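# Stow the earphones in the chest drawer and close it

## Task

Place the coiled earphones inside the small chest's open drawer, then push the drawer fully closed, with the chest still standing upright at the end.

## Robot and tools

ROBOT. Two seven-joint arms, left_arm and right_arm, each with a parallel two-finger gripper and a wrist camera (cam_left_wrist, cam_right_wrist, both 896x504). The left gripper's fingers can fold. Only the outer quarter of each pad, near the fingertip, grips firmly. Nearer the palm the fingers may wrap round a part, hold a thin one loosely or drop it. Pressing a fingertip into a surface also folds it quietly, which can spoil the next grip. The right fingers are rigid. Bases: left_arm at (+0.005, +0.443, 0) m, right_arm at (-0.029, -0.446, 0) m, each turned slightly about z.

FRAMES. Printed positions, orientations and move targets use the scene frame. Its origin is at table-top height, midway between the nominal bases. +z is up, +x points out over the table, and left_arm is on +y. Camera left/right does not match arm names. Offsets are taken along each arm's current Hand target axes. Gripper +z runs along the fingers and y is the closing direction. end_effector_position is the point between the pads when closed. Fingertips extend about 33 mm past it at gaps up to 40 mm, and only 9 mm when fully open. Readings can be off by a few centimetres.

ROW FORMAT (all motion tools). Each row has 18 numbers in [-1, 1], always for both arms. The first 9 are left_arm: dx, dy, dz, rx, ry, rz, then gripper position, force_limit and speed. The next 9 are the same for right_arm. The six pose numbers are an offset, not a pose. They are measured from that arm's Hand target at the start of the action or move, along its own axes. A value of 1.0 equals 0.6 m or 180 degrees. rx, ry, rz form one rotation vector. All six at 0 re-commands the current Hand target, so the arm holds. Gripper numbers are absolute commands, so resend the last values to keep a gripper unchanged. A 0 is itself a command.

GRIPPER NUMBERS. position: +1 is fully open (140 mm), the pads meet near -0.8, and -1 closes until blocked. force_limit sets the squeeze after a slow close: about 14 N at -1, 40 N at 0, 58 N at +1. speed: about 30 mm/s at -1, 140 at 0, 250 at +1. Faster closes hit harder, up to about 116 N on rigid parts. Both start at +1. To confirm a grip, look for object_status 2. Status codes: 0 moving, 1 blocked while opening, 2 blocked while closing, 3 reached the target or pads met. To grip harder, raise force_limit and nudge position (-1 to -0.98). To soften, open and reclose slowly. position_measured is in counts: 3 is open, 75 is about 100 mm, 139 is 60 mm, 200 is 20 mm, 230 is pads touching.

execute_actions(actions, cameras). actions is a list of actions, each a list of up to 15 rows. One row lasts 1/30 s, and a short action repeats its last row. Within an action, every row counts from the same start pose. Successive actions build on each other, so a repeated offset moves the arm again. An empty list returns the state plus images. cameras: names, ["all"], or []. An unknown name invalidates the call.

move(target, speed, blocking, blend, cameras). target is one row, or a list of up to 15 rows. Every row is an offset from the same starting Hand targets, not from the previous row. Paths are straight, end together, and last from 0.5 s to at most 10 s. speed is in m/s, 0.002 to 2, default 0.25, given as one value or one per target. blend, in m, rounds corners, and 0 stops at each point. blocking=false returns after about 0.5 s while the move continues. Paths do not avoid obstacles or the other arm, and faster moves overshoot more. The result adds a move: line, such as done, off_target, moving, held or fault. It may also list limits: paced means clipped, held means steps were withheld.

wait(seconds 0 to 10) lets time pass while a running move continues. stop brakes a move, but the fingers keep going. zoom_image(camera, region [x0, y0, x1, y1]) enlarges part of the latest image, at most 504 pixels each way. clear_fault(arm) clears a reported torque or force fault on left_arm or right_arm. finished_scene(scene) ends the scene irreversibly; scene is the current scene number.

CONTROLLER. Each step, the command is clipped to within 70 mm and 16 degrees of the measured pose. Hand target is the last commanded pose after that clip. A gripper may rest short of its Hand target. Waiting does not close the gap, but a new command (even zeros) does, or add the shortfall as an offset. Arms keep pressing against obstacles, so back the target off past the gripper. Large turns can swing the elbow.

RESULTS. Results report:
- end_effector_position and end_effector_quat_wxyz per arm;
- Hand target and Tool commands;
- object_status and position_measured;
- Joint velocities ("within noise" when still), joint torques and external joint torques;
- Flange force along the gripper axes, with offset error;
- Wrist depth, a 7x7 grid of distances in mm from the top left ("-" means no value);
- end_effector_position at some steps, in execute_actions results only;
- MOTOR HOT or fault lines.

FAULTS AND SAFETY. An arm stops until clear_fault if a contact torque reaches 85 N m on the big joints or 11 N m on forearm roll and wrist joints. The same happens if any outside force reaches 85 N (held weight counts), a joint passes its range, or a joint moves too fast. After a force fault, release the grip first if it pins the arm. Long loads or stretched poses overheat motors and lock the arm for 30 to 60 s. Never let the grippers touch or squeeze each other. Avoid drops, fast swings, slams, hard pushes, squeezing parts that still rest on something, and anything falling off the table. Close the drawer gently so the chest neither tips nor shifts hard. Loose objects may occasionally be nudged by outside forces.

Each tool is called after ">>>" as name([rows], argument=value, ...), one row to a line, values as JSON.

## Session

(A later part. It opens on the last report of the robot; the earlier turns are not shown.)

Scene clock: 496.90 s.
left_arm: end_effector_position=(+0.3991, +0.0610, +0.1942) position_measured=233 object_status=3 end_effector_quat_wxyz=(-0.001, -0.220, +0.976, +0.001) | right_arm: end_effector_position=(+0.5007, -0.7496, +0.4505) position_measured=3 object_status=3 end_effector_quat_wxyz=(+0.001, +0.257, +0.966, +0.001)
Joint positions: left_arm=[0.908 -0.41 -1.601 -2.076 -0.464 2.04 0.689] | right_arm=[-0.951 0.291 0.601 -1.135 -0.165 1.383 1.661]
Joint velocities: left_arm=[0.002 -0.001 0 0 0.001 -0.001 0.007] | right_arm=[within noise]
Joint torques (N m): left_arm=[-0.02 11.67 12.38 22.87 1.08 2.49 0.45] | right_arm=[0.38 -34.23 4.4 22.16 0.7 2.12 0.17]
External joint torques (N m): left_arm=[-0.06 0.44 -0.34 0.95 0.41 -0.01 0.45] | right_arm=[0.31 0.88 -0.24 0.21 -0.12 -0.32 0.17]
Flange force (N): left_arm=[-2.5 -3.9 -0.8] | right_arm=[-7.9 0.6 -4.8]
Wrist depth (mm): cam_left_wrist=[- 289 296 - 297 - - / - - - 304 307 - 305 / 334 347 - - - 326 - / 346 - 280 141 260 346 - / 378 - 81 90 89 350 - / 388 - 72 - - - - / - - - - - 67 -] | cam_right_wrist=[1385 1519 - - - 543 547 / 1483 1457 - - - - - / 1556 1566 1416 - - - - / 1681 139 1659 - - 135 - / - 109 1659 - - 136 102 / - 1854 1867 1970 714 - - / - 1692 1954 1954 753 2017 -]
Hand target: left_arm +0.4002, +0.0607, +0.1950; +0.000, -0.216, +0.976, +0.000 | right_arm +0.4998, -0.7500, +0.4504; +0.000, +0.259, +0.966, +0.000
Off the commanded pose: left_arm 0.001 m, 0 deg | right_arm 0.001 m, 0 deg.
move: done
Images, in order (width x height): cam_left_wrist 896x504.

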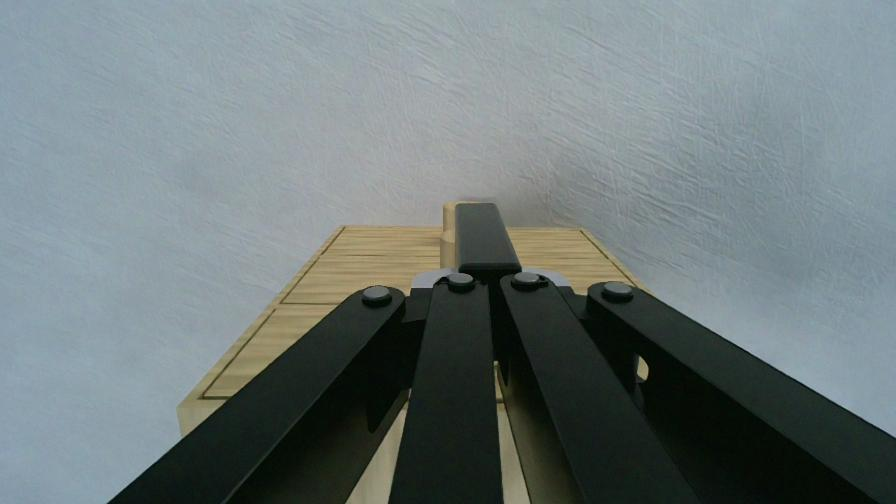

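>>> move(target=[-0.009,0,0,0,0,0,-1,-1,0,0,0,0,0,0,0,1,1,1], speed=0.03, cameras=["cam_left_wrist"])

>>> zoom_image(camera="cam_left_wrist", region=[150, 180, 650, 460])

Scene clock: 506.90 s.
left_arm: end_effector_position=(+0.4007, +0.0609, +0.1939) position_measured=233 object_status=3 end_effector_quat_wxyz=(-0.003, -0.217, +0.976, +0.001) | right_arm: end_effector_position=(+0.5007, -0.7496, +0.4505) position_measured=3 object_status=3 end_effector_quat_wxyz=(+0.001, +0.257, +0.966, +0.001)
Joint positions: left_arm=[0.928 -0.408 -1.616 -2.069 -0.464 2.035 0.697] | right_arm=[-0.951 0.291 0.601 -1.135 -0.165 1.383 1.661]
Joint velocities: left_arm=[0.001 0 0 0 0 -0.002 0.006] | right_arm=[within noise]
Joint torques (N m): left_arm=[2.66 11.24 13.82 22.94 1.48 3.25 0.33] | right_arm=[0.43 -34.26 4.46 22.17 0.69 2.12 0.14]
External joint torques (N m): left_arm=[2.66 -0.45 1.17 1 0.81 0.76 0.33] | right_arm=[0.56 1 -0.05 0.09 -0.1 -0.32 0.14]
Flange force (N): left_arm=[-10.2 -11.3 2.2] | right_arm=[-8.2 1.0 -4.7]
Wrist depth (mm): cam_left_wrist=[- 302 - - - 294 297 / 313 - 312 - 308 312 314 / - - - - 325 - 325 / 345 344 250 141 281 - - / 361 366 80 90 89 - - / - - 71 - - - - / - - - - - 67 -] | cam_right_wrist=[1416 1457 - - - - - / 1474 1483 - - - - - / 1556 1537 1788 - - - - / 1576 139 1576 - - 134 - / - 110 1775 - - 127 102 / - 118 1840 2136 - 737 - / - 1670 1954 1681 - 1840 -]
Hand target: left_arm +0.4051, +0.0629, +0.1950; +0.000, -0.216, +0.976, +0.000 | right_arm +0.4998, -0.7500, +0.4504; +0.000, +0.259, +0.966, +0.000
Off the commanded pose: left_arm 0.005 m, 0 deg | right_arm 0.001 m, 0 deg.
move: off_target (left_arm)
Images, in order (width x height): cam_left_wrist 896x504.

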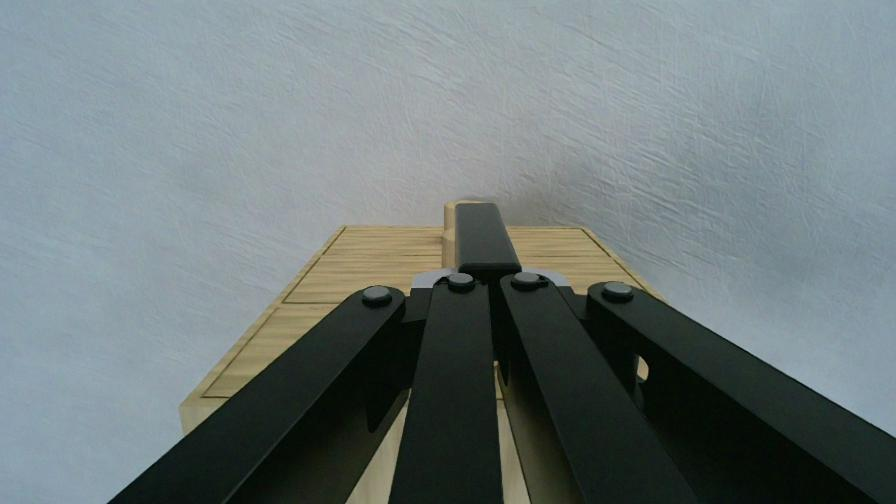

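Scaled by 1.008 from the camera's 896x504 image, which has a finer 1280x720 frame.

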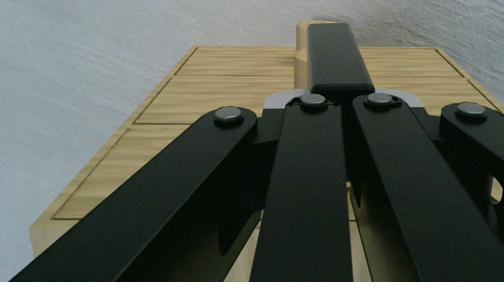

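>>> move(target=[0.15,0,0,0,0,0,-1,-1,0,0,0,0,0,0,0,1,1,1], speed=0.12, cameras=["cam_left_wrist"])

Scene clock: 525.37 s.
left_arm: end_effector_position=(+0.3246, +0.0243, +0.1957) position_measured=233 object_status=3 end_effector_quat_wxyz=(+0.001, -0.212, +0.977, +0.000) | right_arm: end_effector_position=(+0.5007, -0.7496, +0.4505) position_measured=3 object_status=3 end_effector_quat_wxyz=(+0.001, +0.257, +0.966, +0.001)
Joint positions: left_arm=[0.61 -0.479 -1.443 -2.151 -0.533 2.026 0.612] | right_arm=[-0.951 0.291 0.601 -1.135 -0.165 1.383 1.661]
Joint velocities: left_arm=[0 0.001 0.001 -0.001 -0.001 0 -0.006] | right_arm=[within noise]
Joint torques (N m): left_arm=[-1.06 7.32 14.47 21.12 0.45 2.15 -0.04] | right_arm=[0.42 -34.24 4.4 22.16 0.7 2.11 0.14]
External joint torques (N m): left_arm=[-1.1 -0.47 0.16 -0.24 -0.23 -0.39 -0.04] | right_arm=[0.5 0.91 -0.13 0.13 -0.11 -0.33 0.14]
Flange force (N): left_arm=[4.4 8.0 -2.9] | right_arm=[-8.0 0.9 -4.7]
Wrist depth (mm): cam_left_wrist=[300 302 289 - - 289 - / 311 - 312 - 309 - 314 / 331 350 - 335 - - 327 / 347 340 339 128 - - - / - - - 90 89 88 - / - - 72 - - - - / - - - - - 67 -] | cam_right_wrist=[1401 1449 - - - - - / 1432 1466 - - - - - / 1547 1547 - - - - - / 1637 139 1596 - - 136 - / - 109 1763 - - 127 102 / - 1801 1827 1801 - - - / - 1924 1954 1954 - 2173 -]
Hand target: left_arm +0.3235, +0.0250, +0.1950; +0.000, -0.216, +0.976, +0.000 | right_arm +0.4998, -0.7500, +0.4504; +0.000, +0.259, +0.966, +0.000
Off the commanded pose: left_arm 0.001 m, 0 deg | right_arm 0.001 m, 0 deg.
move: done
Images, in order (width x height): cam_left_wrist 896x504.

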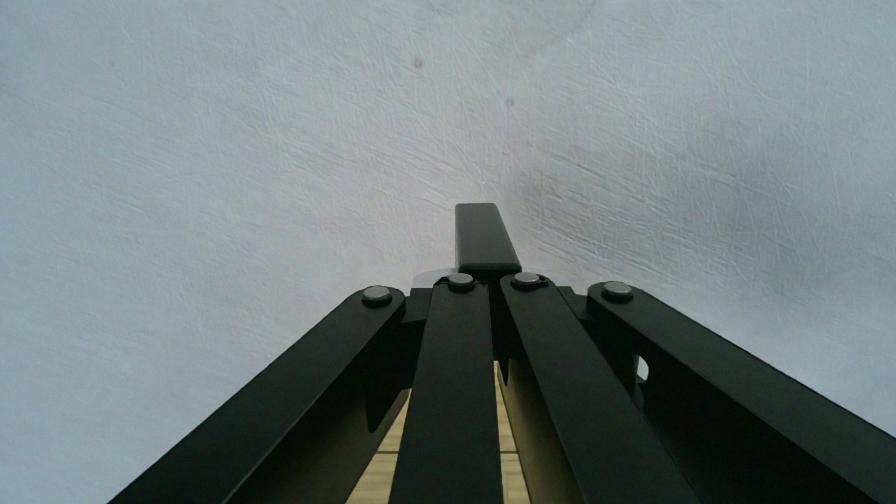

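>>> finished_scene(scene=2)

The scene is finished: the task was done.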